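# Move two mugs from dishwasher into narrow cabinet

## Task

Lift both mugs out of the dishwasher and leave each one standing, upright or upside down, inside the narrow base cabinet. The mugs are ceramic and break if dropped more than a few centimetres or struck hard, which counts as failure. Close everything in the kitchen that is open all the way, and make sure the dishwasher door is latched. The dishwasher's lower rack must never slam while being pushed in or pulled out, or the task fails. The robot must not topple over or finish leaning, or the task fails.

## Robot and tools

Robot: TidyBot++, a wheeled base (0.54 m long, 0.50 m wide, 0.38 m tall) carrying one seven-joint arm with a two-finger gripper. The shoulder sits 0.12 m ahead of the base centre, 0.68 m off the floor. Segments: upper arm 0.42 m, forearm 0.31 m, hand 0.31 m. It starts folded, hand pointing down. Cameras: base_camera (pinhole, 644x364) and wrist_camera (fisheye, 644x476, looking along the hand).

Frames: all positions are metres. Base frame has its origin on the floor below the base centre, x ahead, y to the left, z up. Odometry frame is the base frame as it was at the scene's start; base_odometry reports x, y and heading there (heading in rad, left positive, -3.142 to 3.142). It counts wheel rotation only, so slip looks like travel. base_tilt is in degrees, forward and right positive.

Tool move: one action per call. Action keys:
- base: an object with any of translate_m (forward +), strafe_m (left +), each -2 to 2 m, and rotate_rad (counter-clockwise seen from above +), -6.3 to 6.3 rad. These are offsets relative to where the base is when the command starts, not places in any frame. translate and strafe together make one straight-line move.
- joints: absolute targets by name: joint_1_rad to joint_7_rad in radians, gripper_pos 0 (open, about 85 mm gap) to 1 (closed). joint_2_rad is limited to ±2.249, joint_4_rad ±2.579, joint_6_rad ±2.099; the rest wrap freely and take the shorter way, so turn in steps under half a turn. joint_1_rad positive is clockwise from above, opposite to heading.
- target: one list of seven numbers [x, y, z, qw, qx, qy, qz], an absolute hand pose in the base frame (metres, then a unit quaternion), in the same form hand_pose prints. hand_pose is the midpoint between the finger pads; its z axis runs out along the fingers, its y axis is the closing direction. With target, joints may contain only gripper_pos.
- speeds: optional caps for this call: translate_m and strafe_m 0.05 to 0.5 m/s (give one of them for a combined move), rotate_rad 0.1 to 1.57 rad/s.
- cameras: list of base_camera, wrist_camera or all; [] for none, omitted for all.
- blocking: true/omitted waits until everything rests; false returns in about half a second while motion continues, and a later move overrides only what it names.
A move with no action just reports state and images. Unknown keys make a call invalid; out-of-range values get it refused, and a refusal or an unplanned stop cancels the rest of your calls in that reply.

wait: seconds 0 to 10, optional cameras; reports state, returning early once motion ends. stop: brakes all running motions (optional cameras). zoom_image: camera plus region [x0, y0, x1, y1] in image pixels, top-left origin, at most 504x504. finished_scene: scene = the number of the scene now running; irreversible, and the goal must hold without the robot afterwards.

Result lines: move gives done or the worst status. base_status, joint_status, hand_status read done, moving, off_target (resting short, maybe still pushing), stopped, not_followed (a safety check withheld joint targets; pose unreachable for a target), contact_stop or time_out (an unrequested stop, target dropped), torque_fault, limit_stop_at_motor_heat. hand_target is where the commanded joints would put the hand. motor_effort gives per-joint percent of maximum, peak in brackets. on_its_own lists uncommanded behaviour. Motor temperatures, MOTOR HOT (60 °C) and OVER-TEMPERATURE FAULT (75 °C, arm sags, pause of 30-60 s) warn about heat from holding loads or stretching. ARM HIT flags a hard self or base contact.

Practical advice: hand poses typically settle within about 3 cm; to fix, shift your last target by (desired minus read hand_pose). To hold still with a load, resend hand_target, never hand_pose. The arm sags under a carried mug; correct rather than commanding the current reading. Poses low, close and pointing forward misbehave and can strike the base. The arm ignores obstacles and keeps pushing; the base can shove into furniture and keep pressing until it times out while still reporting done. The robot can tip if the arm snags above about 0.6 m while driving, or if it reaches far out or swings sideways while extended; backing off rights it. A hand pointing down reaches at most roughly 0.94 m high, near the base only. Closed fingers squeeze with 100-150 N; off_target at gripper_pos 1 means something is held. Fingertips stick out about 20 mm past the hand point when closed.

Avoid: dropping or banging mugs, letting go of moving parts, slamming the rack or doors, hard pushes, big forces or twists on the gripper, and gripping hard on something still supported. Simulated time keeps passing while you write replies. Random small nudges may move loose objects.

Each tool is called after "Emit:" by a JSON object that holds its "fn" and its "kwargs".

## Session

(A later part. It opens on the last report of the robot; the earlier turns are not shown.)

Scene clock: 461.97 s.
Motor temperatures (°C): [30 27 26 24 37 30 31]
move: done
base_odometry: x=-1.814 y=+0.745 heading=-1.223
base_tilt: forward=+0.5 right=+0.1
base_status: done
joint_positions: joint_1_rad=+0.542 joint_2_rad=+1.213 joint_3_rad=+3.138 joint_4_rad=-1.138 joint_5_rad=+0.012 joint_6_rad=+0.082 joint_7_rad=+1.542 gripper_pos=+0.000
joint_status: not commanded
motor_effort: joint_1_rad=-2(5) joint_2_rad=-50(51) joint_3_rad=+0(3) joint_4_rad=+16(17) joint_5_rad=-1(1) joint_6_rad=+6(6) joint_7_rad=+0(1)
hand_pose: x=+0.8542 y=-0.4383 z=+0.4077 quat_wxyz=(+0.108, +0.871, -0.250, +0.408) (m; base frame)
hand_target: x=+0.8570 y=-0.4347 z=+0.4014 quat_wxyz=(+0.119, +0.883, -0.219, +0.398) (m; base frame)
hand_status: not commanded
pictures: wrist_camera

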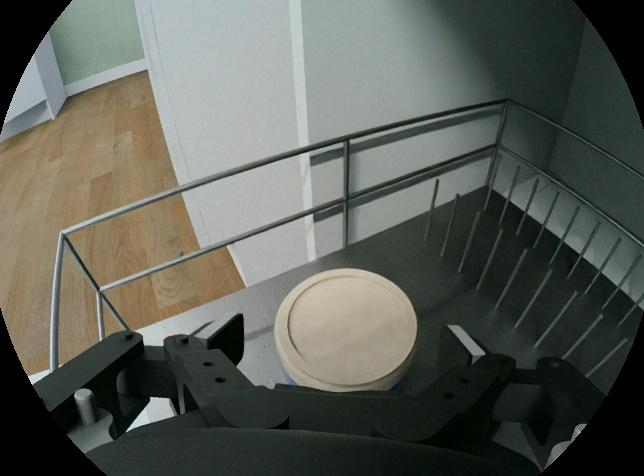

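Emit:
{"fn": "move", "kwargs": {"joints": {"joint_1_rad": 0.535, "joint_2_rad": 1.324, "joint_3_rad": 3.14, "joint_4_rad": -0.873, "joint_5_rad": 0.0, "joint_6_rad": -0.18, "joint_7_rad": 1.62}, "cameras": ["wrist_camera"]}}

Emit:
{"fn": "zoom_image", "kwargs": {"camera": "wrist_camera", "region": [180, 220, 500, 420]}}

Scene clock: 470.10 s.
Motor temperatures (°C): [30 27 26 24 37 29 31]
move: done
base_odometry: x=-1.814 y=+0.745 heading=-1.223
base_tilt: forward=+0.4 right=+0.2
base_status: not commanded
joint_positions: joint_1_rad=+0.542 joint_2_rad=+1.312 joint_3_rad=+3.138 joint_4_rad=-0.898 joint_5_rad=+0.012 joint_6_rad=-0.111 joint_7_rad=+1.542 gripper_pos=+0.000
joint_status: all done
motor_effort: joint_1_rad=-1(2) joint_2_rad=-53(54) joint_3_rad=-1(2) joint_4_rad=+18(19) joint_5_rad=-1(2) joint_6_rad=+6(7) joint_7_rad=+0(2)
hand_pose: x=+0.8802 y=-0.4550 z=+0.3898 quat_wxyz=(+0.103, +0.881, -0.253, +0.386) (m; base frame)
hand_target: x=+0.8756 y=-0.4459 z=+0.3757 quat_wxyz=(+0.107, +0.901, -0.223, +0.357) (m; base frame)
hand_status: not commanded
pictures: wrist_camera

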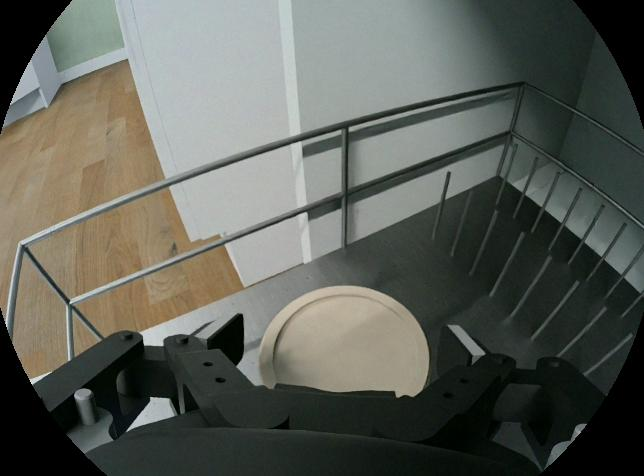

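Scaled by 1.575.

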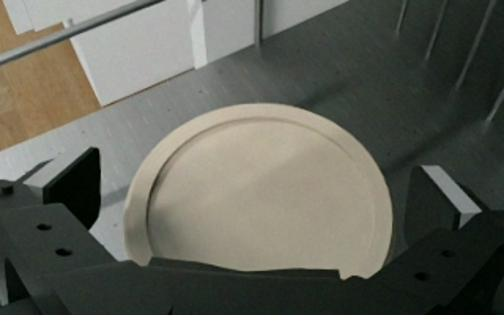

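Emit:
{"fn": "move", "kwargs": {"joints": {"joint_1_rad": 0.535, "joint_2_rad": 1.381, "joint_3_rad": 3.14, "joint_4_rad": -0.7885, "joint_5_rad": 0.0, "joint_6_rad": -0.205, "joint_7_rad": 1.62}, "cameras": ["wrist_camera"]}}

Emit:
{"fn": "zoom_image", "kwargs": {"camera": "wrist_camera", "region": [180, 220, 500, 420]}}

Scene clock: 480.37 s.
Motor temperatures (°C): [30 28 26 24 37 29 31]
move: done
base_odometry: x=-1.814 y=+0.745 heading=-1.223
base_tilt: forward=+0.5 right=+0.2
base_status: not commanded
joint_positions: joint_1_rad=+0.542 joint_2_rad=+1.371 joint_3_rad=+3.138 joint_4_rad=-0.811 joint_5_rad=+0.012 joint_6_rad=-0.138 joint_7_rad=+1.542 gripper_pos=+0.000
joint_status: all done
motor_effort: joint_1_rad=-1(2) joint_2_rad=-54(55) joint_3_rad=-1(2) joint_4_rad=+18(19) joint_5_rad=-1(2) joint_6_rad=+6(7) joint_7_rad=+0(2)
hand_pose: x=+0.8894 y=-0.4608 z=+0.3728 quat_wxyz=(+0.103, +0.881, -0.253, +0.386) (m; base frame)
hand_target: x=+0.8848 y=-0.4514 z=+0.3600 quat_wxyz=(+0.107, +0.900, -0.223, +0.359) (m; base frame)
hand_status: not commanded
pictures: wrist_camera

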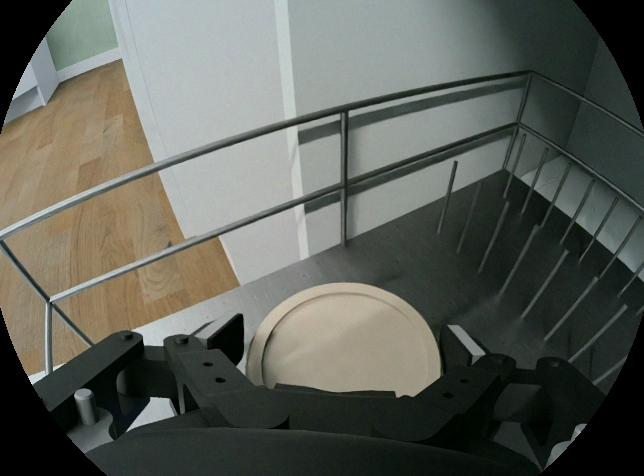

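Scaled by 1.575.

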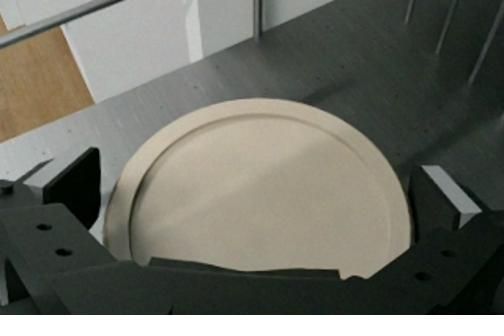

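Emit:
{"fn": "move", "kwargs": {"joints": {"joint_1_rad": 0.535, "joint_2_rad": 1.4235, "joint_3_rad": 3.14, "joint_4_rad": -0.736, "joint_5_rad": 0.0, "joint_6_rad": -0.215, "joint_7_rad": 1.62}, "cameras": ["wrist_camera"]}}

Emit:
{"fn": "zoom_image", "kwargs": {"camera": "wrist_camera", "region": [180, 220, 500, 420]}}

Scene clock: 484.57 s.
Motor temperatures (°C): [30 28 26 25 37 29 31]
move: done
base_odometry: x=-1.814 y=+0.745 heading=-1.223
base_tilt: forward=+0.5 right=+0.2
base_status: not commanded
joint_positions: joint_1_rad=+0.542 joint_2_rad=+1.414 joint_3_rad=+3.138 joint_4_rad=-0.756 joint_5_rad=+0.012 joint_6_rad=-0.149 joint_7_rad=+1.542 gripper_pos=+0.000
joint_status: all done
motor_effort: joint_1_rad=+0(2) joint_2_rad=-54(55) joint_3_rad=-1(1) joint_4_rad=+19(19) joint_5_rad=-1(2) joint_6_rad=+5(6) joint_7_rad=+0(1)
hand_pose: x=+0.8944 y=-0.4639 z=+0.3590 quat_wxyz=(+0.103, +0.881, -0.253, +0.387) (m; base frame)
hand_target: x=+0.8889 y=-0.4539 z=+0.3449 quat_wxyz=(+0.107, +0.900, -0.223, +0.359) (m; base frame)
hand_status: not commanded
pictures: wrist_camera

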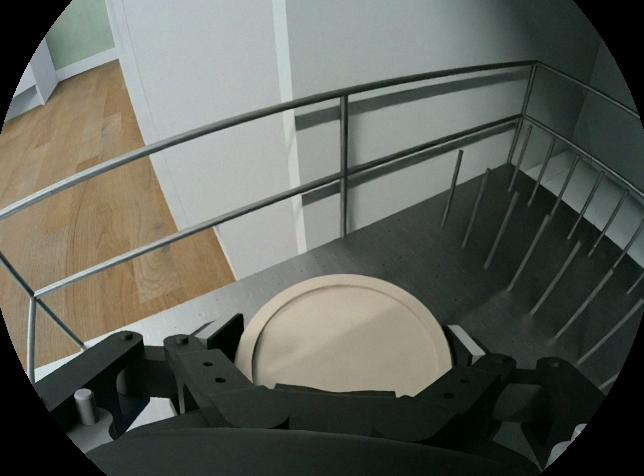

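Scaled by 1.575.

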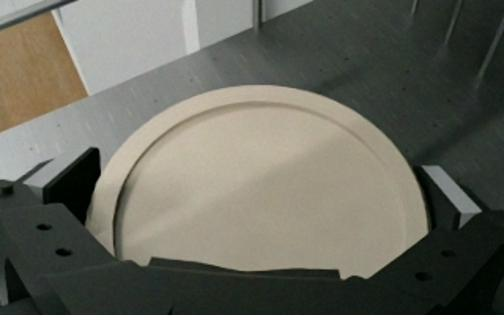

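Emit:
{"fn": "move", "kwargs": {"joints": {"joint_1_rad": 0.535, "joint_2_rad": 1.468, "joint_3_rad": 3.14, "joint_4_rad": -0.677, "joint_5_rad": 0.0, "joint_6_rad": -0.23, "joint_7_rad": 1.62}, "cameras": ["wrist_camera"]}}

Emit:
{"fn": "zoom_image", "kwargs": {"camera": "wrist_camera", "region": [180, 220, 500, 420]}}

Scene clock: 487.03 s.
Motor temperatures (°C): [30 28 26 25 37 29 31]
move: done
base_odometry: x=-1.814 y=+0.745 heading=-1.223
base_tilt: forward=+0.5 right=+0.1
base_status: not commanded
joint_positions: joint_1_rad=+0.542 joint_2_rad=+1.453 joint_3_rad=+3.138 joint_4_rad=-0.697 joint_5_rad=+0.012 joint_6_rad=-0.162 joint_7_rad=+1.543 gripper_pos=+0.000
joint_status: all done
motor_effort: joint_1_rad=-2(4) joint_2_rad=-53(54) joint_3_rad=-2(2) joint_4_rad=+18(19) joint_5_rad=-1(2) joint_6_rad=+6(6) joint_7_rad=+0(2)
hand_pose: x=+0.9003 y=-0.4678 z=+0.3493 quat_wxyz=(+0.104, +0.880, -0.253, +0.389) (m; base frame)
hand_target: x=+0.8929 y=-0.4563 z=+0.3300 quat_wxyz=(+0.107, +0.900, -0.223, +0.358) (m; base frame)
hand_status: not commanded
pictures: wrist_camera

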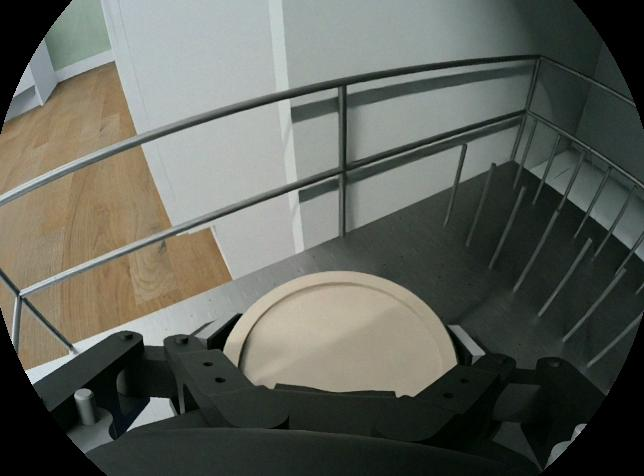

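Scaled by 1.575.

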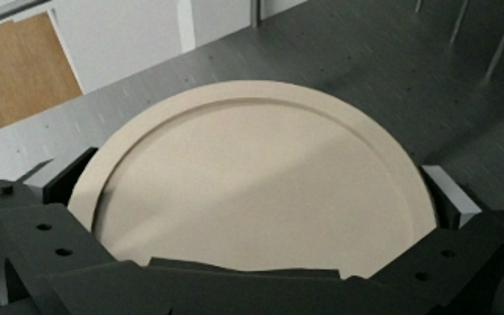

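Emit:
{"fn": "move", "kwargs": {"joints": {"joint_1_rad": 0.535, "joint_2_rad": 1.483, "joint_3_rad": 3.14, "joint_4_rad": -0.686, "joint_5_rad": 0.0, "joint_6_rad": -0.23, "joint_7_rad": 1.62}, "cameras": ["wrist_camera"]}}

Emit:
{"fn": "zoom_image", "kwargs": {"camera": "wrist_camera", "region": [180, 220, 500, 420]}}

Scene clock: 497.53 s.
Motor temperatures (°C): [30 29 26 25 37 29 31]
move: done
base_odometry: x=-1.814 y=+0.745 heading=-1.223
base_tilt: forward=+0.5 right=+0.2
base_status: not commanded
joint_positions: joint_1_rad=+0.542 joint_2_rad=+1.454 joint_3_rad=+3.138 joint_4_rad=-0.696 joint_5_rad=+0.012 joint_6_rad=-0.163 joint_7_rad=+1.543 gripper_pos=+0.000
joint_status: all done
motor_effort: joint_1_rad=-3(3) joint_2_rad=-49(53) joint_3_rad=-1(2) joint_4_rad=+16(18) joint_5_rad=-1(1) joint_6_rad=+4(6) joint_7_rad=+0(1)
hand_pose: x=+0.9001 y=-0.4677 z=+0.3484 quat_wxyz=(+0.104, +0.880, -0.253, +0.389) (m; base frame)
hand_target: x=+0.8852 y=-0.4517 z=+0.3124 quat_wxyz=(+0.104, +0.904, -0.224, +0.348) (m; base frame)
hand_status: not commanded
pictures: wrist_camera

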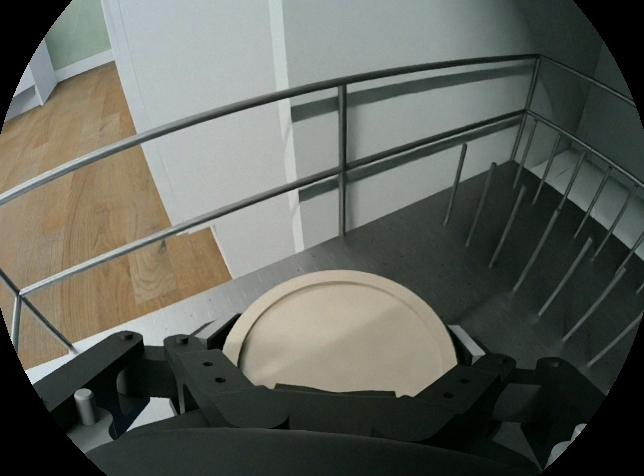

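Scaled by 1.575.

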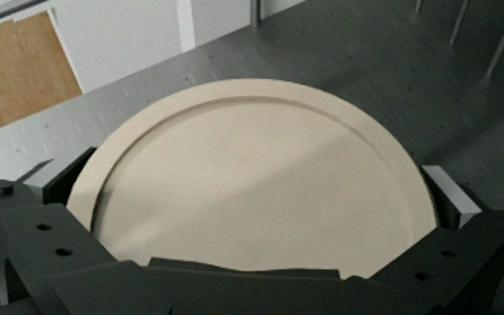

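Emit:
{"fn": "move", "kwargs": {"joints": {"joint_1_rad": 0.535, "joint_2_rad": 1.463, "joint_3_rad": 3.14, "joint_4_rad": -0.68, "joint_5_rad": 0.0, "joint_6_rad": -0.23, "joint_7_rad": 1.62}, "cameras": []}}

Emit:
{"fn": "move", "kwargs": {"joints": {"gripper_pos": 0.3}, "cameras": ["wrist_camera"]}}

Scene clock: 503.53 s.
Motor temperatures (°C): [30 29 26 25 37 29 31]
move: done
base_odometry: x=-1.814 y=+0.745 heading=-1.223
base_tilt: forward=+0.5 right=+0.2
base_status: not commanded
joint_positions: joint_1_rad=+0.542 joint_2_rad=+1.454 joint_3_rad=+3.138 joint_4_rad=-0.696 joint_5_rad=+0.012 joint_6_rad=-0.163 joint_7_rad=+1.543 gripper_pos=+0.000
joint_status: all done
motor_effort: joint_1_rad=-2(4) joint_2_rad=-51(51) joint_3_rad=-1(2) joint_4_rad=+17(18) joint_5_rad=-1(3) joint_6_rad=+5(6) joint_7_rad=+0(1)
hand_pose: x=+0.9002 y=-0.4678 z=+0.3487 quat_wxyz=(+0.104, +0.880, -0.253, +0.389) (m; base frame)
hand_target: x=+0.8934 y=-0.4566 z=+0.3331 quat_wxyz=(+0.107, +0.900, -0.223, +0.359) (m; base frame)
hand_status: not commanded
pictures: none
No camera images: "cameras" was empty.

Scene clock: 504.23 s.
Motor temperatures (°C): [30 29 26 25 37 29 31]
move: off_target
base_odometry: x=-1.814 y=+0.745 heading=-1.223
base_tilt: forward=+0.5 right=+0.2
base_status: not commanded
joint_positions: joint_1_rad=+0.542 joint_2_rad=+1.453 joint_3_rad=+3.138 joint_4_rad=-0.693 joint_5_rad=+0.012 joint_6_rad=-0.164 joint_7_rad=+1.543 gripper_pos=+0.096
joint_status: gripper_pos off_target (ended at +0.096, target +0.300)
motor_effort: joint_1_rad=-2(5) joint_2_rad=-51(53) joint_3_rad=-1(2) joint_4_rad=+18(18) joint_5_rad=-1(1) joint_6_rad=+5(5) joint_7_rad=+0(1)
hand_pose: x=+0.9012 y=-0.4681 z=+0.3504 quat_wxyz=(+0.104, +0.879, -0.253, +0.390) (m; base frame)
hand_target: x=+0.8934 y=-0.4566 z=+0.3331 quat_wxyz=(+0.107, +0.900, -0.223, +0.359) (m; base frame)
hand_status: not commanded
pictures: wrist_camera

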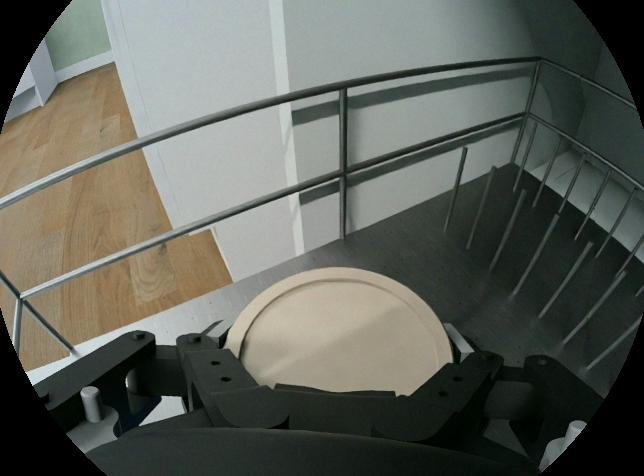

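Emit:
{"fn": "move", "kwargs": {"joints": {"gripper_pos": 0.45}, "cameras": []}}

Emit:
{"fn": "move", "kwargs": {"joints": {"joint_1_rad": 0.535, "joint_2_rad": 1.41, "joint_3_rad": 3.14, "joint_4_rad": -0.73, "joint_5_rad": 0.0, "joint_6_rad": -0.23, "joint_7_rad": 1.62}, "cameras": ["wrist_camera"]}}

Scene clock: 514.20 s.
Motor temperatures (°C): [30 29 26 25 37 29 31]
move: off_target
base_odometry: x=-1.814 y=+0.745 heading=-1.223
base_tilt: forward=+0.5 right=+0.2
base_status: not commanded
joint_positions: joint_1_rad=+0.542 joint_2_rad=+1.453 joint_3_rad=+3.138 joint_4_rad=-0.693 joint_5_rad=+0.012 joint_6_rad=-0.164 joint_7_rad=+1.543 gripper_pos=+0.096
joint_status: gripper_pos off_target (ended at +0.096, target +0.450)
motor_effort: joint_1_rad=-3(3) joint_2_rad=-51(51) joint_3_rad=-1(1) joint_4_rad=+16(17) joint_5_rad=-1(1) joint_6_rad=+5(5) joint_7_rad=+0(1)
hand_pose: x=+0.9012 y=-0.4681 z=+0.3504 quat_wxyz=(+0.104, +0.879, -0.253, +0.390) (m; base frame)
hand_target: x=+0.8934 y=-0.4566 z=+0.3331 quat_wxyz=(+0.107, +0.900, -0.223, +0.359) (m; base frame)
hand_status: not commanded
pictures: none
No camera images: "cameras" was empty.

Scene clock: 514.93 s.
Motor temperatures (°C): [30 29 26 25 37 29 31]
move: done
base_odometry: x=-1.814 y=+0.745 heading=-1.223
base_tilt: forward=+0.4 right=+0.2
base_status: not commanded
joint_positions: joint_1_rad=+0.542 joint_2_rad=+1.437 joint_3_rad=+3.138 joint_4_rad=-0.722 joint_5_rad=+0.012 joint_6_rad=-0.164 joint_7_rad=+1.543 gripper_pos=+0.096
joint_status: all done
motor_effort: joint_1_rad=+0(3) joint_2_rad=-53(54) joint_3_rad=-1(2) joint_4_rad=+17(18) joint_5_rad=-1(2) joint_6_rad=+5(6) joint_7_rad=+0(1)
hand_pose: x=+0.8964 y=-0.4651 z=+0.3510 quat_wxyz=(+0.103, +0.882, -0.253, +0.385) (m; base frame)
hand_target: x=+0.8919 y=-0.4556 z=+0.3566 quat_wxyz=(+0.108, +0.899, -0.223, +0.361) (m; base frame)
hand_status: not commanded
pictures: wrist_camera

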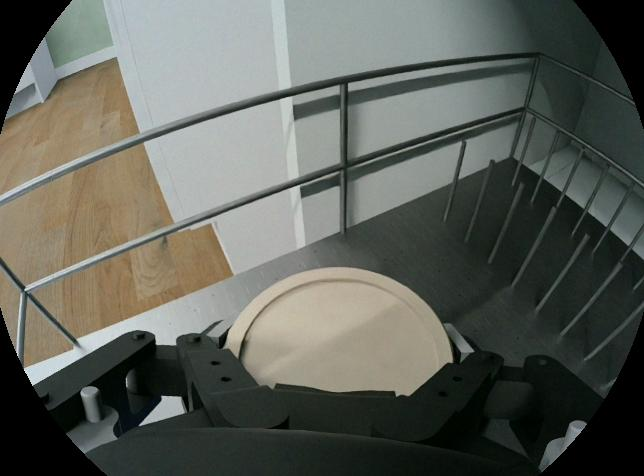

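Emit:
{"fn": "move", "kwargs": {"joints": {"joint_1_rad": 0.535, "joint_2_rad": 1.293, "joint_3_rad": 3.14, "joint_4_rad": -0.852, "joint_5_rad": 0.0, "joint_6_rad": -0.23, "joint_7_rad": 1.62}, "cameras": ["wrist_camera"]}}

Scene clock: 517.03 s.
Motor temperatures (°C): [30 29 26 25 37 29 31]
move: off_target
base_odometry: x=-1.814 y=+0.745 heading=-1.223
base_tilt: forward=+0.5 right=+0.2
base_status: not commanded
joint_positions: joint_1_rad=+0.542 joint_2_rad=+1.353 joint_3_rad=+3.138 joint_4_rad=-0.856 joint_5_rad=+0.012 joint_6_rad=-0.181 joint_7_rad=+1.543 gripper_pos=+0.096
joint_status: joint_2_rad off_target (ended at +1.353, target +1.293); the others done
motor_effort: joint_1_rad=+0(2) joint_2_rad=-57(58) joint_3_rad=+0(1) joint_4_rad=+20(21) joint_5_rad=-1(1) joint_6_rad=+7(8) joint_7_rad=+0(1)
hand_pose: x=+0.8706 y=-0.4494 z=+0.3578 quat_wxyz=(+0.095, +0.894, -0.257, +0.354) (m; base frame)
hand_target: x=+0.8810 y=-0.4491 z=+0.4023 quat_wxyz=(+0.107, +0.900, -0.223, +0.358) (m; base frame)
hand_status: not commanded
pictures: wrist_camera

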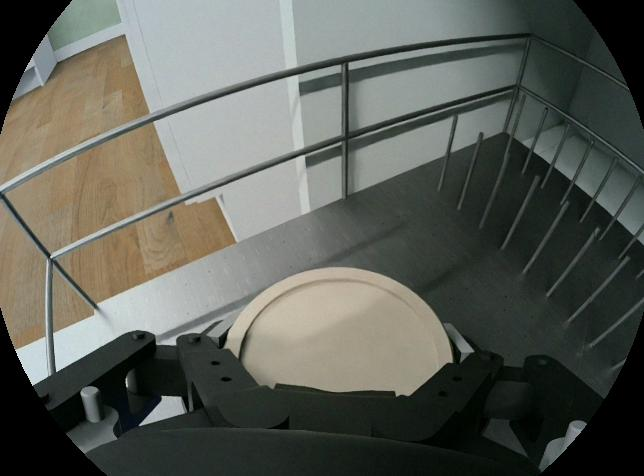

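Emit:
{"fn": "move", "kwargs": {"joints": {"joint_1_rad": 0.535, "joint_2_rad": 1.20, "joint_3_rad": 3.14, "joint_4_rad": -0.87, "joint_5_rad": 0.0, "joint_6_rad": -0.23, "joint_7_rad": 1.62}, "cameras": ["wrist_camera"]}}

Scene clock: 519.27 s.
Motor temperatures (°C): [30 29 26 25 37 29 31]
move: done
base_odometry: x=-1.814 y=+0.745 heading=-1.223
base_tilt: forward=+0.5 right=+0.1
base_status: not commanded
joint_positions: joint_1_rad=+0.542 joint_2_rad=+1.237 joint_3_rad=+3.138 joint_4_rad=-0.880 joint_5_rad=+0.012 joint_6_rad=-0.183 joint_7_rad=+1.543 gripper_pos=+0.096
joint_status: all done
motor_effort: joint_1_rad=-1(3) joint_2_rad=-58(62) joint_3_rad=-1(1) joint_4_rad=+21(23) joint_5_rad=-1(2) joint_6_rad=+7(8) joint_7_rad=+0(1)
hand_pose: x=+0.8900 y=-0.4611 z=+0.4491 quat_wxyz=(+0.105, +0.877, -0.252, +0.395) (m; base frame)
hand_target: x=+0.8946 y=-0.4571 z=+0.4764 quat_wxyz=(+0.117, +0.886, -0.220, +0.391) (m; base frame)
hand_status: not commanded
pictures: wrist_camera

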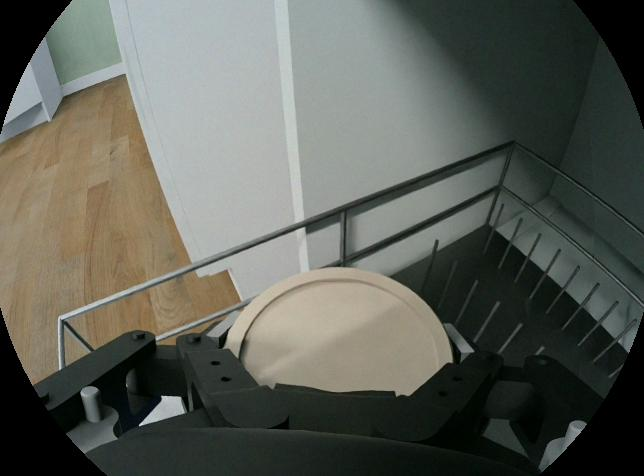

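Emit:
{"fn": "move", "kwargs": {"joints": {"joint_1_rad": 0.535, "joint_2_rad": 1.02, "joint_3_rad": 3.14, "joint_4_rad": -1.07, "joint_5_rad": 0.0, "joint_6_rad": -0.23, "joint_7_rad": 1.62}, "cameras": ["wrist_camera"]}}

Scene clock: 522.83 s.
Motor temperatures (°C): [30 30 26 25 37 29 31]
move: off_target
base_odometry: x=-1.814 y=+0.745 heading=-1.223
base_tilt: forward=+0.5 right=+0.2
base_status: not commanded
joint_positions: joint_1_rad=+0.542 joint_2_rad=+1.063 joint_3_rad=+3.138 joint_4_rad=-1.075 joint_5_rad=+0.012 joint_6_rad=-0.183 joint_7_rad=+1.543 gripper_pos=+0.096
joint_status: joint_2_rad off_target (ended at +1.063, target +1.020); the others done
motor_effort: joint_1_rad=+0(2) joint_2_rad=-55(60) joint_3_rad=+0(2) joint_4_rad=+21(22) joint_5_rad=-1(2) joint_6_rad=+7(8) joint_7_rad=+0(2)
hand_pose: x=+0.8578 y=-0.4415 z=+0.5056 quat_wxyz=(+0.103, +0.881, -0.253, +0.386) (m; base frame)
hand_target: x=+0.8595 y=-0.4362 z=+0.5340 quat_wxyz=(+0.114, +0.890, -0.220, +0.383) (m; base frame)
hand_status: not commanded
pictures: wrist_camera

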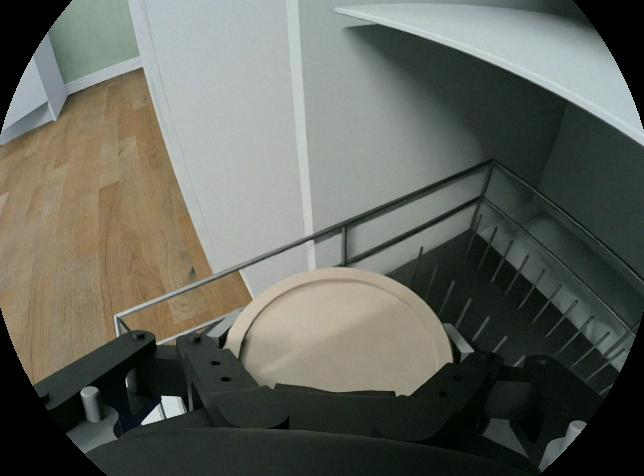

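Emit:
{"fn": "move", "kwargs": {"joints": {"joint_1_rad": 0.535, "joint_2_rad": 0.70, "joint_3_rad": 3.14, "joint_4_rad": -1.61, "joint_5_rad": 0.0, "joint_6_rad": 0.07, "joint_7_rad": 1.62}, "cameras": []}}

Emit:
{"fn": "move", "kwargs": {"joints": {"joint_1_rad": 0.3, "joint_2_rad": 0.40, "joint_3_rad": 3.14, "joint_4_rad": -2.01, "joint_5_rad": 0.0, "joint_6_rad": 0.17, "joint_7_rad": 1.62}}}

Scene clock: 527.73 s.
Motor temperatures (°C): [30 30 26 25 37 29 31]
move: off_target
base_odometry: x=-1.814 y=+0.745 heading=-1.223
base_tilt: forward=+0.5 right=+0.2
base_status: not commanded
joint_positions: joint_1_rad=+0.542 joint_2_rad=+0.747 joint_3_rad=+3.138 joint_4_rad=-1.609 joint_5_rad=+0.012 joint_6_rad=+0.000 joint_7_rad=+1.543 gripper_pos=+0.096
joint_status: joint_2_rad off_target (ended at +0.747, target +0.700); the others done
motor_effort: joint_1_rad=-1(2) joint_2_rad=-44(55) joint_3_rad=+0(2) joint_4_rad=+18(21) joint_5_rad=+0(2) joint_6_rad=+7(8) joint_7_rad=+0(1)
hand_pose: x=+0.7449 y=-0.3726 z=+0.5481 quat_wxyz=(+0.098, +0.888, -0.254, +0.370) (m; base frame)
hand_target: x=+0.7633 y=-0.3791 z=+0.5987 quat_wxyz=(+0.125, +0.874, -0.216, +0.417) (m; base frame)
hand_status: not commanded
pictures: none
No camera images: "cameras" was empty.

Scene clock: 529.30 s.
Motor temperatures (°C): [30 30 26 25 37 29 31]
move: off_target
base_odometry: x=-1.814 y=+0.745 heading=-1.223
base_tilt: forward=+0.4 right=+0.1
base_status: not commanded
joint_positions: joint_1_rad=+0.315 joint_2_rad=+0.442 joint_3_rad=+3.138 joint_4_rad=-2.009 joint_5_rad=+0.012 joint_6_rad=+0.100 joint_7_rad=+1.543 gripper_pos=+0.096
joint_status: joint_2_rad off_target (ended at +0.442, target +0.400); the others done
motor_effort: joint_1_rad=+0(3) joint_2_rad=-33(45) joint_3_rad=+0(2) joint_4_rad=+17(19) joint_5_rad=-1(2) joint_6_rad=+7(8) joint_7_rad=+0(2)
hand_pose: x=+0.6918 y=-0.1830 z=+0.6008 quat_wxyz=(+0.056, +0.910, -0.151, +0.381) (m; base frame)
hand_target: x=+0.7101 y=-0.1805 z=+0.6423 quat_wxyz=(+0.075, +0.893, -0.112, +0.429) (m; base frame)
hand_status: not commanded
pictures: base_camera, wrist_camera

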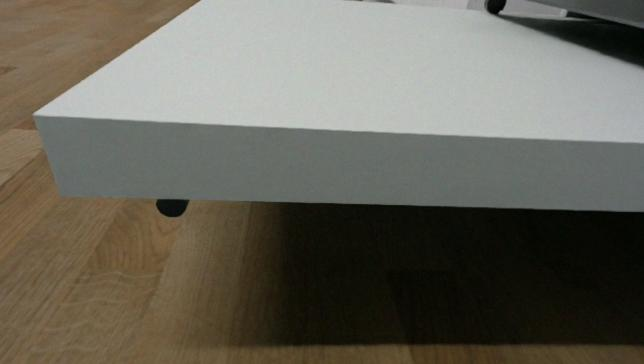

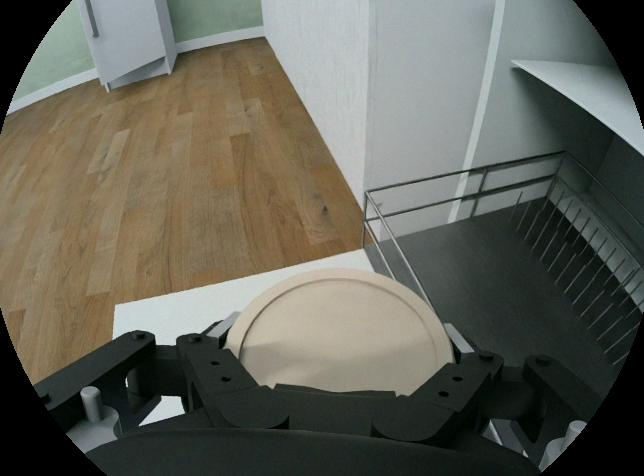

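Emit:
{"fn": "move", "kwargs": {"joints": {"joint_1_rad": 0.0, "joint_2_rad": -0.16, "joint_3_rad": 3.14, "joint_4_rad": -2.281, "joint_5_rad": 0.0, "joint_6_rad": -0.23, "joint_7_rad": 1.62}}}

Emit:
{"fn": "move", "kwargs": {"base": {"strafe_m": 0.5}, "speeds": {"strafe_m": 0.3}, "cameras": ["wrist_camera"]}}

Emit:
{"fn": "move", "kwargs": {"base": {"translate_m": 0.47, "strafe_m": 0.23}, "speeds": {"translate_m": 0.3}, "cameras": ["wrist_camera"]}}

Scene clock: 546.93 s.
Motor temperatures (°C): [30 30 26 25 37 29 31]
move: done
base_odometry: x=-1.814 y=+0.745 heading=-1.223
base_tilt: forward=+0.4 right=+0.1
base_status: not commanded
joint_positions: joint_1_rad=+0.019 joint_2_rad=-0.125 joint_3_rad=+3.138 joint_4_rad=-2.285 joint_5_rad=+0.012 joint_6_rad=-0.172 joint_7_rad=+1.543 gripper_pos=+0.096
joint_status: all done
motor_effort: joint_1_rad=-2(2) joint_2_rad=-15(35) joint_3_rad=+0(2) joint_4_rad=+21(23) joint_5_rad=+0(2) joint_6_rad=+7(8) joint_7_rad=+0(2)
hand_pose: x=+0.5531 y=-0.0061 z=+0.7099 quat_wxyz=(+0.001, +0.919, -0.015, +0.394) (m; base frame)
hand_target: x=+0.5412 y=+0.0020 z=+0.7139 quat_wxyz=(+0.009, +0.923, +0.023, +0.385) (m; base frame)
hand_status: not commanded
pictures: base_camera, wrist_camera

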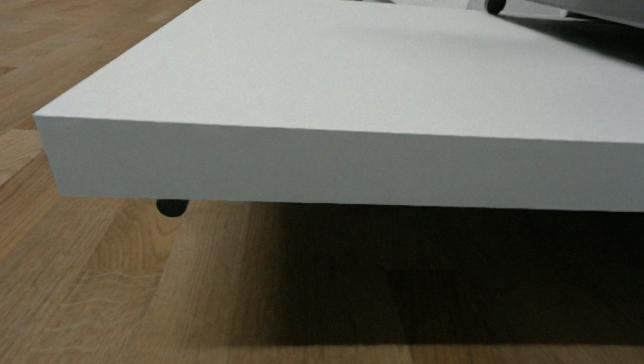

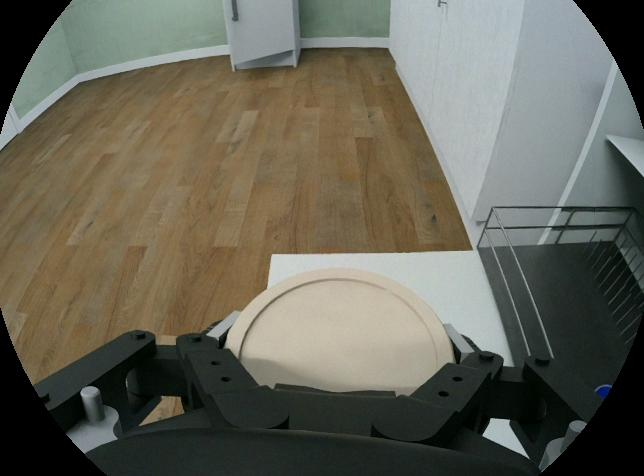

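Scene clock: 549.60 s.
Motor temperatures (°C): [30 30 26 25 37 29 31]
move: done
base_odometry: x=-1.344 y=+0.916 heading=-1.223
base_tilt: forward=+0.4 right=+0.1
base_status: done
joint_positions: joint_1_rad=+0.010 joint_2_rad=-0.129 joint_3_rad=+3.138 joint_4_rad=-2.286 joint_5_rad=+0.012 joint_6_rad=-0.176 joint_7_rad=+1.543 gripper_pos=+0.096
joint_status: not commanded
motor_effort: joint_1_rad=+0(3) joint_2_rad=-15(16) joint_3_rad=+1(3) joint_4_rad=+21(22) joint_5_rad=-1(1) joint_6_rad=+8(8) joint_7_rad=+0(1)
hand_pose: x=+0.5520 y=-0.0022 z=+0.7102 quat_wxyz=(-0.001, +0.919, -0.011, +0.393) (m; base frame)
hand_target: x=+0.5412 y=+0.0020 z=+0.7139 quat_wxyz=(+0.009, +0.923, +0.023, +0.385) (m; base frame)
hand_status: not commanded
pictures: wrist_camera

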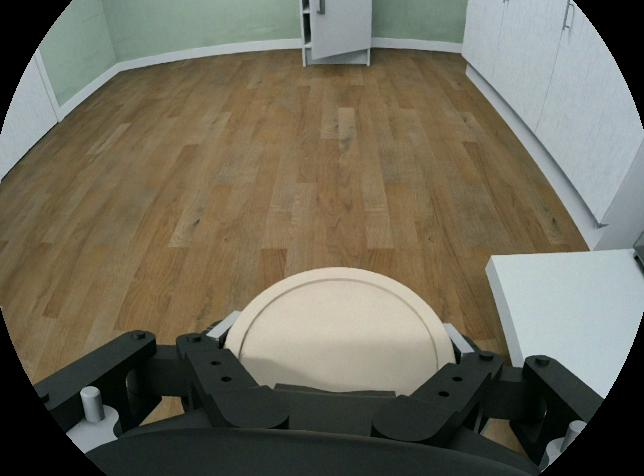

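Scene clock: 552.17 s.
Motor temperatures (°C): [30 30 26 25 37 29 31]
move: done
base_odometry: x=-0.967 y=+0.552 heading=-1.222
base_tilt: forward=+0.5 right=+0.1
base_status: done
joint_positions: joint_1_rad=+0.010 joint_2_rad=-0.133 joint_3_rad=+3.138 joint_4_rad=-2.289 joint_5_rad=+0.012 joint_6_rad=-0.179 joint_7_rad=+1.543 gripper_pos=+0.096
joint_status: not commanded
motor_effort: joint_1_rad=-1(2) joint_2_rad=-15(17) joint_3_rad=+0(1) joint_4_rad=+20(23) joint_5_rad=+0(1) joint_6_rad=+8(9) joint_7_rad=+0(1)
hand_pose: x=+0.5497 y=-0.0022 z=+0.7095 quat_wxyz=(-0.001, +0.920, -0.011, +0.392) (m; base frame)
hand_target: x=+0.5412 y=+0.0020 z=+0.7139 quat_wxyz=(+0.009, +0.923, +0.023, +0.385) (m; base frame)
hand_status: not commanded
pictures: wrist_camera

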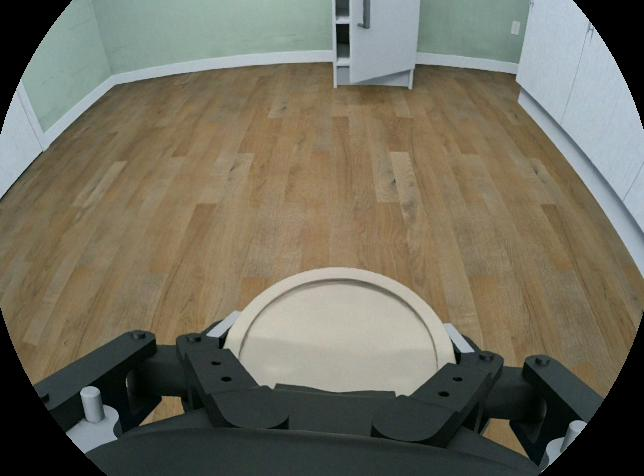

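Emit:
{"fn": "move", "kwargs": {}}

Scene clock: 560.43 s.
Motor temperatures (°C): [30 29 26 25 37 29 31]
base_odometry: x=-0.967 y=+0.552 heading=-1.222
base_tilt: forward=+0.5 right=+0.1
base_status: done
joint_positions: joint_1_rad=+0.010 joint_2_rad=-0.133 joint_3_rad=+3.138 joint_4_rad=-2.289 joint_5_rad=+0.012 joint_6_rad=-0.179 joint_7_rad=+1.543 gripper_pos=+0.096
joint_status: not commanded
motor_effort: joint_1_rad=-1(2) joint_2_rad=-15(17) joint_3_rad=+0(1) joint_4_rad=+20(23) joint_5_rad=-1(1) joint_6_rad=+8(9) joint_7_rad=+0(1)
hand_pose: x=+0.5497 y=-0.0022 z=+0.7095 quat_wxyz=(-0.001, +0.920, -0.011, +0.392) (m; base frame)
hand_target: x=+0.5412 y=+0.0020 z=+0.7139 quat_wxyz=(+0.009, +0.923, +0.023, +0.385) (m; base frame)
hand_status: not commanded
pictures: base_camera, wrist_camera

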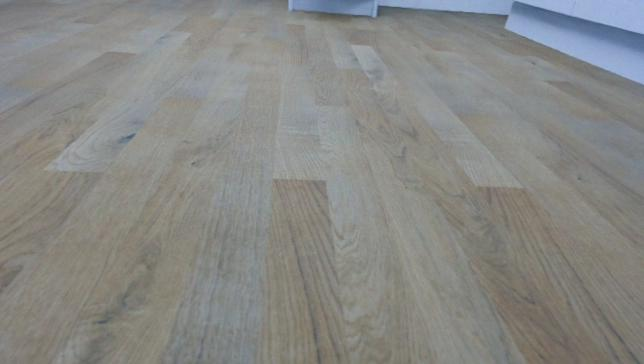

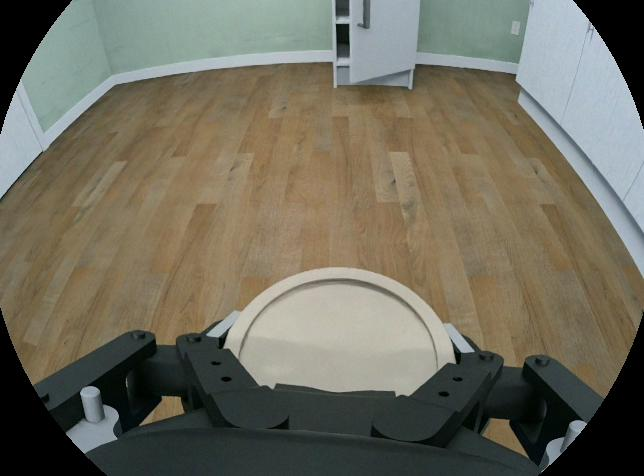

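Emit:
{"fn": "move", "kwargs": {"base": {"rotate_rad": -3.14}, "speeds": {"rotate_rad": 0.5}}}

Scene clock: 569.40 s.
Motor temperatures (°C): [30 29 26 25 37 29 31]
move: done
base_odometry: x=-0.967 y=+0.552 heading=+1.921
base_tilt: forward=+0.4 right=+0.1
base_status: done
joint_positions: joint_1_rad=+0.008 joint_2_rad=-0.133 joint_3_rad=+3.138 joint_4_rad=-2.289 joint_5_rad=+0.012 joint_6_rad=-0.179 joint_7_rad=+1.543 gripper_pos=+0.096
joint_status: not commanded
motor_effort: joint_1_rad=-1(3) joint_2_rad=-15(15) joint_3_rad=+0(2) joint_4_rad=+21(22) joint_5_rad=-1(1) joint_6_rad=+7(8) joint_7_rad=+0(1)
hand_pose: x=+0.5497 y=-0.0013 z=+0.7095 quat_wxyz=(-0.001, +0.920, -0.010, +0.392) (m; base frame)
hand_target: x=+0.5412 y=+0.0020 z=+0.7139 quat_wxyz=(+0.009, +0.923, +0.023, +0.385) (m; base frame)
hand_status: not commanded
pictures: base_camera, wrist_camera

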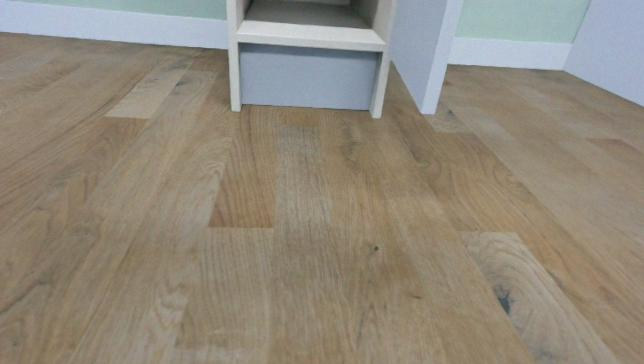

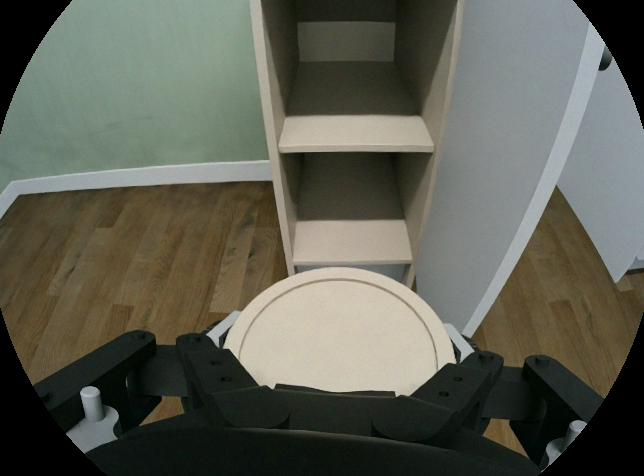

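Emit:
{"fn": "zoom_image", "kwargs": {"camera": "wrist_camera", "region": [400, 0, 644, 340]}}

Emit:
{"fn": "zoom_image", "kwargs": {"camera": "base_camera", "region": [340, 0, 644, 180]}}

Scaled by 1.482.

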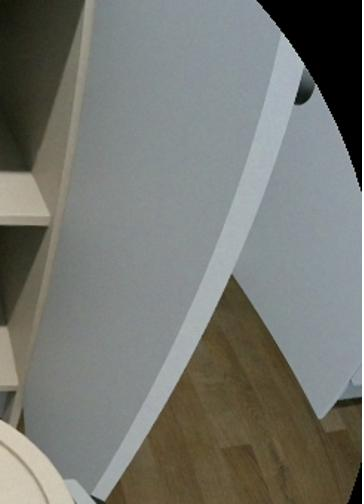

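Scaled by 1.658.

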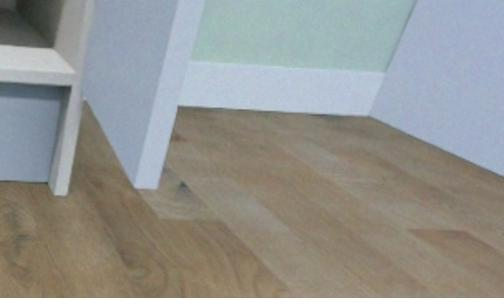

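Emit:
{"fn": "move", "kwargs": {"joints": {"joint_1_rad": 0.0, "joint_2_rad": 0.44, "joint_3_rad": 3.14, "joint_4_rad": -1.885, "joint_5_rad": 0.0, "joint_6_rad": 0.10, "joint_7_rad": 1.62}}}

Scene clock: 594.33 s.
Motor temperatures (°C): [30 29 26 25 37 29 31]
move: off_target
base_odometry: x=-0.967 y=+0.552 heading=+1.921
base_tilt: forward=+0.5 right=+0.1
base_status: not commanded
joint_positions: joint_1_rad=+0.008 joint_2_rad=+0.451 joint_3_rad=+3.138 joint_4_rad=-1.924 joint_5_rad=+0.012 joint_6_rad=+0.029 joint_7_rad=+1.543 gripper_pos=+0.096
joint_status: joint_4_rad off_target (ended at -1.924, target -1.885); the others done
motor_effort: joint_1_rad=-1(2) joint_2_rad=-35(36) joint_3_rad=+0(1) joint_4_rad=+18(22) joint_5_rad=-1(2) joint_6_rad=+7(8) joint_7_rad=+0(2)
hand_pose: x=+0.7426 y=-0.0015 z=+0.6162 quat_wxyz=(-0.003, +0.922, -0.010, +0.387) (m; base frame)
hand_target: x=+0.7743 y=+0.0023 z=+0.6578 quat_wxyz=(+0.010, +0.897, +0.023, +0.442) (m; base frame)
hand_status: not commanded
pictures: base_camera, wrist_camera

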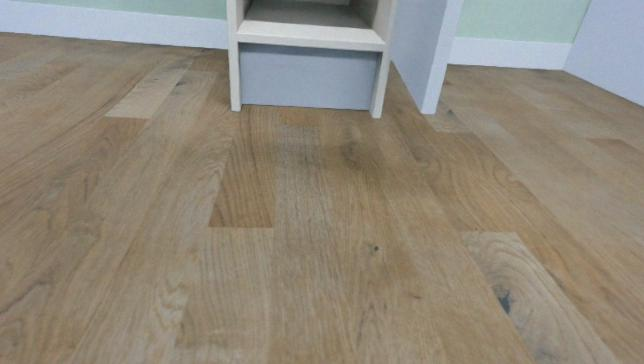

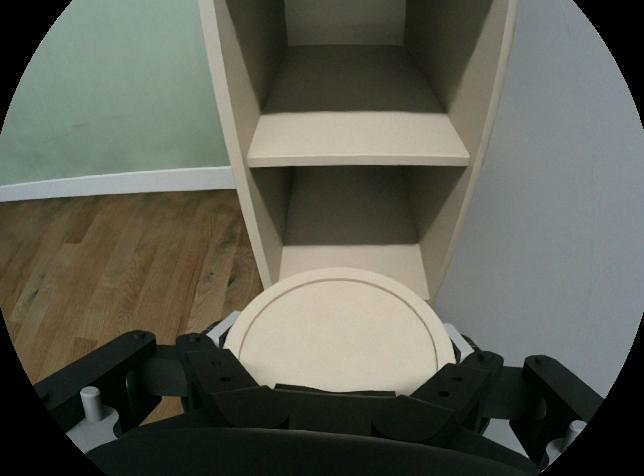

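Emit:
{"fn": "zoom_image", "kwargs": {"camera": "wrist_camera", "region": [200, 60, 520, 320]}}

Scaled by 1.575.

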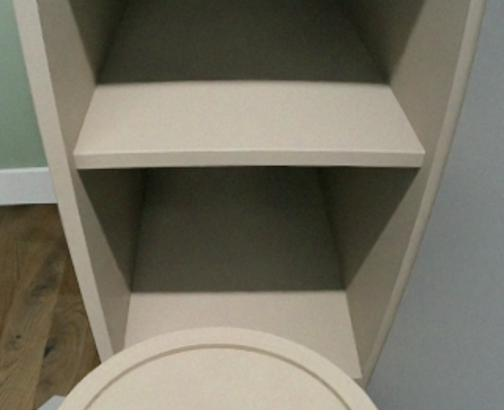

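Emit:
{"fn": "move", "kwargs": {"base": {"strafe_m": -0.03}, "speeds": {"strafe_m": 0.1}, "cameras": []}}

Emit:
{"fn": "move", "kwargs": {"base": {"translate_m": 0.2}, "speeds": {"translate_m": 0.15}}}

Scene clock: 609.47 s.
Motor temperatures (°C): [30 29 26 25 37 29 31]
move: done
base_odometry: x=-0.939 y=+0.563 heading=+1.920
base_tilt: forward=+0.5 right=+0.1
base_status: done
joint_positions: joint_1_rad=+0.007 joint_2_rad=+0.451 joint_3_rad=+3.139 joint_4_rad=-1.924 joint_5_rad=+0.012 joint_6_rad=+0.031 joint_7_rad=+1.543 gripper_pos=+0.096
joint_status: not commanded
motor_effort: joint_1_rad=-1(4) joint_2_rad=-35(35) joint_3_rad=+0(2) joint_4_rad=+18(19) joint_5_rad=-1(1) joint_6_rad=+7(8) joint_7_rad=+0(1)
hand_pose: x=+0.7435 y=-0.0010 z=+0.6171 quat_wxyz=(-0.003, +0.921, -0.009, +0.389) (m; base frame)
hand_target: x=+0.7743 y=+0.0023 z=+0.6578 quat_wxyz=(+0.010, +0.897, +0.023, +0.442) (m; base frame)
hand_status: not commanded
pictures: none
No camera images: "cameras" was empty.

Scene clock: 611.47 s.
Motor temperatures (°C): [30 29 26 25 37 29 31]
move: done
base_odometry: x=-1.007 y=+0.751 heading=+1.920
base_tilt: forward=+0.5 right=+0.1
base_status: done
joint_positions: joint_1_rad=+0.007 joint_2_rad=+0.452 joint_3_rad=+3.139 joint_4_rad=-1.916 joint_5_rad=+0.012 joint_6_rad=+0.035 joint_7_rad=+1.543 gripper_pos=+0.096
joint_status: not commanded
motor_effort: joint_1_rad=-1(2) joint_2_rad=-35(37) joint_3_rad=+0(1) joint_4_rad=+19(20) joint_5_rad=-1(1) joint_6_rad=+7(8) joint_7_rad=+0(1)
hand_pose: x=+0.7475 y=-0.0010 z=+0.6202 quat_wxyz=(-0.003, +0.919, -0.009, +0.393) (m; base frame)
hand_target: x=+0.7743 y=+0.0023 z=+0.6578 quat_wxyz=(+0.010, +0.897, +0.023, +0.442) (m; base frame)
hand_status: not commanded
pictures: base_camera, wrist_camera

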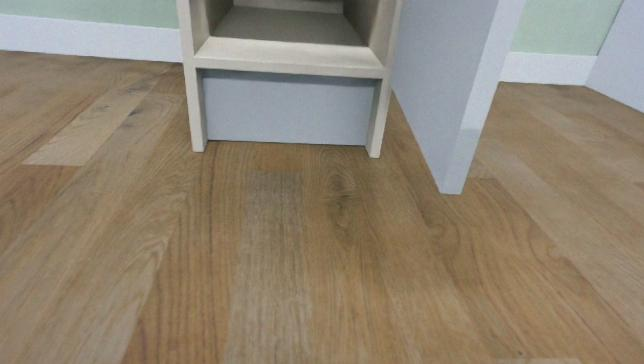

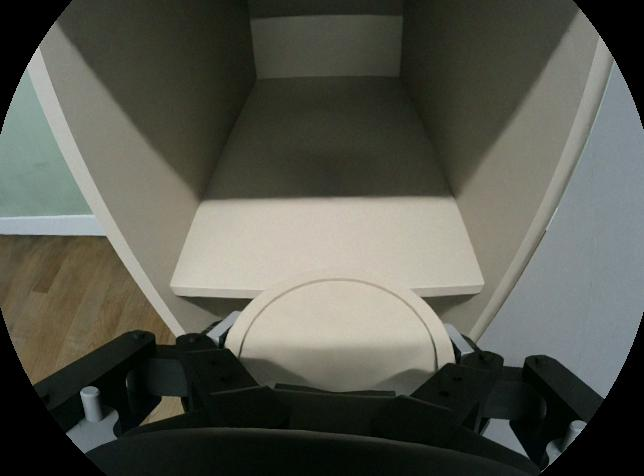

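Emit:
{"fn": "move", "kwargs": {"base": {"translate_m": 0.08}, "speeds": {"translate_m": 0.08}}}

Scene clock: 614.60 s.
Motor temperatures (°C): [29 29 26 25 37 29 31]
move: done
base_odometry: x=-1.034 y=+0.826 heading=+1.920
base_tilt: forward=+0.5 right=+0.1
base_status: done
joint_positions: joint_1_rad=+0.007 joint_2_rad=+0.453 joint_3_rad=+3.139 joint_4_rad=-1.915 joint_5_rad=+0.012 joint_6_rad=+0.036 joint_7_rad=+1.543 gripper_pos=+0.096
joint_status: not commanded
motor_effort: joint_1_rad=+0(2) joint_2_rad=-35(37) joint_3_rad=+0(1) joint_4_rad=+18(20) joint_5_rad=-1(1) joint_6_rad=+7(8) joint_7_rad=+0(1)
hand_pose: x=+0.7484 y=-0.0010 z=+0.6206 quat_wxyz=(-0.003, +0.919, -0.009, +0.394) (m; base frame)
hand_target: x=+0.7743 y=+0.0023 z=+0.6578 quat_wxyz=(+0.010, +0.897, +0.023, +0.442) (m; base frame)
hand_status: not commanded
pictures: base_camera, wrist_camera

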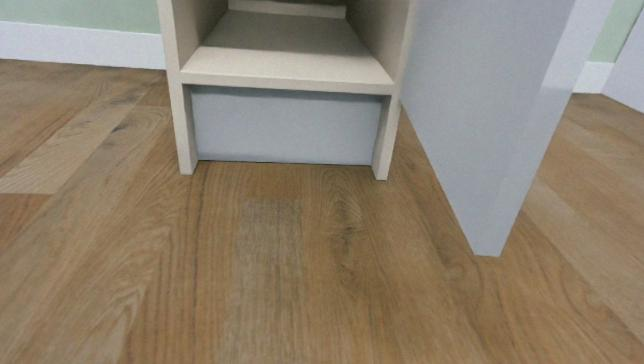

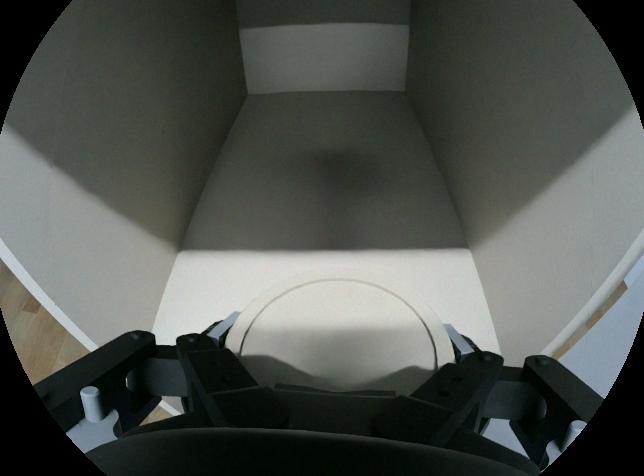

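Emit:
{"fn": "move", "kwargs": {"base": {"translate_m": 0.075}, "speeds": {"translate_m": 0.06}}}

Scene clock: 617.47 s.
Motor temperatures (°C): [29 29 26 25 37 29 31]
move: done
base_odometry: x=-1.060 y=+0.897 heading=+1.920
base_tilt: forward=+0.5 right=+0.1
base_status: done
joint_positions: joint_1_rad=+0.007 joint_2_rad=+0.454 joint_3_rad=+3.139 joint_4_rad=-1.914 joint_5_rad=+0.012 joint_6_rad=+0.037 joint_7_rad=+1.543 gripper_pos=+0.096
joint_status: not commanded
motor_effort: joint_1_rad=+0(3) joint_2_rad=-35(37) joint_3_rad=+0(1) joint_4_rad=+18(20) joint_5_rad=+0(1) joint_6_rad=+7(8) joint_7_rad=+0(1)
hand_pose: x=+0.7487 y=-0.0010 z=+0.6206 quat_wxyz=(-0.003, +0.919, -0.009, +0.394) (m; base frame)
hand_target: x=+0.7743 y=+0.0023 z=+0.6578 quat_wxyz=(+0.010, +0.897, +0.023, +0.442) (m; base frame)
hand_status: not commanded
pictures: base_camera, wrist_camera

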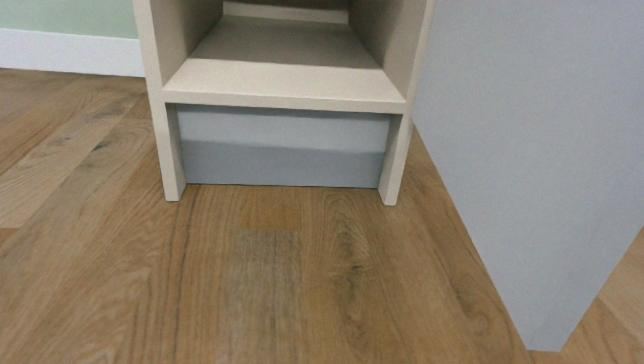

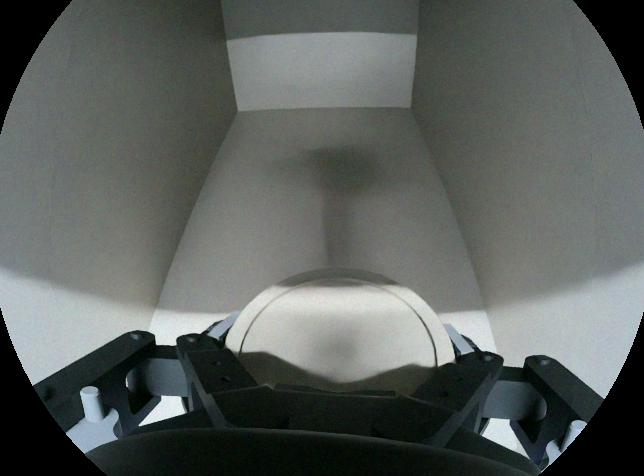

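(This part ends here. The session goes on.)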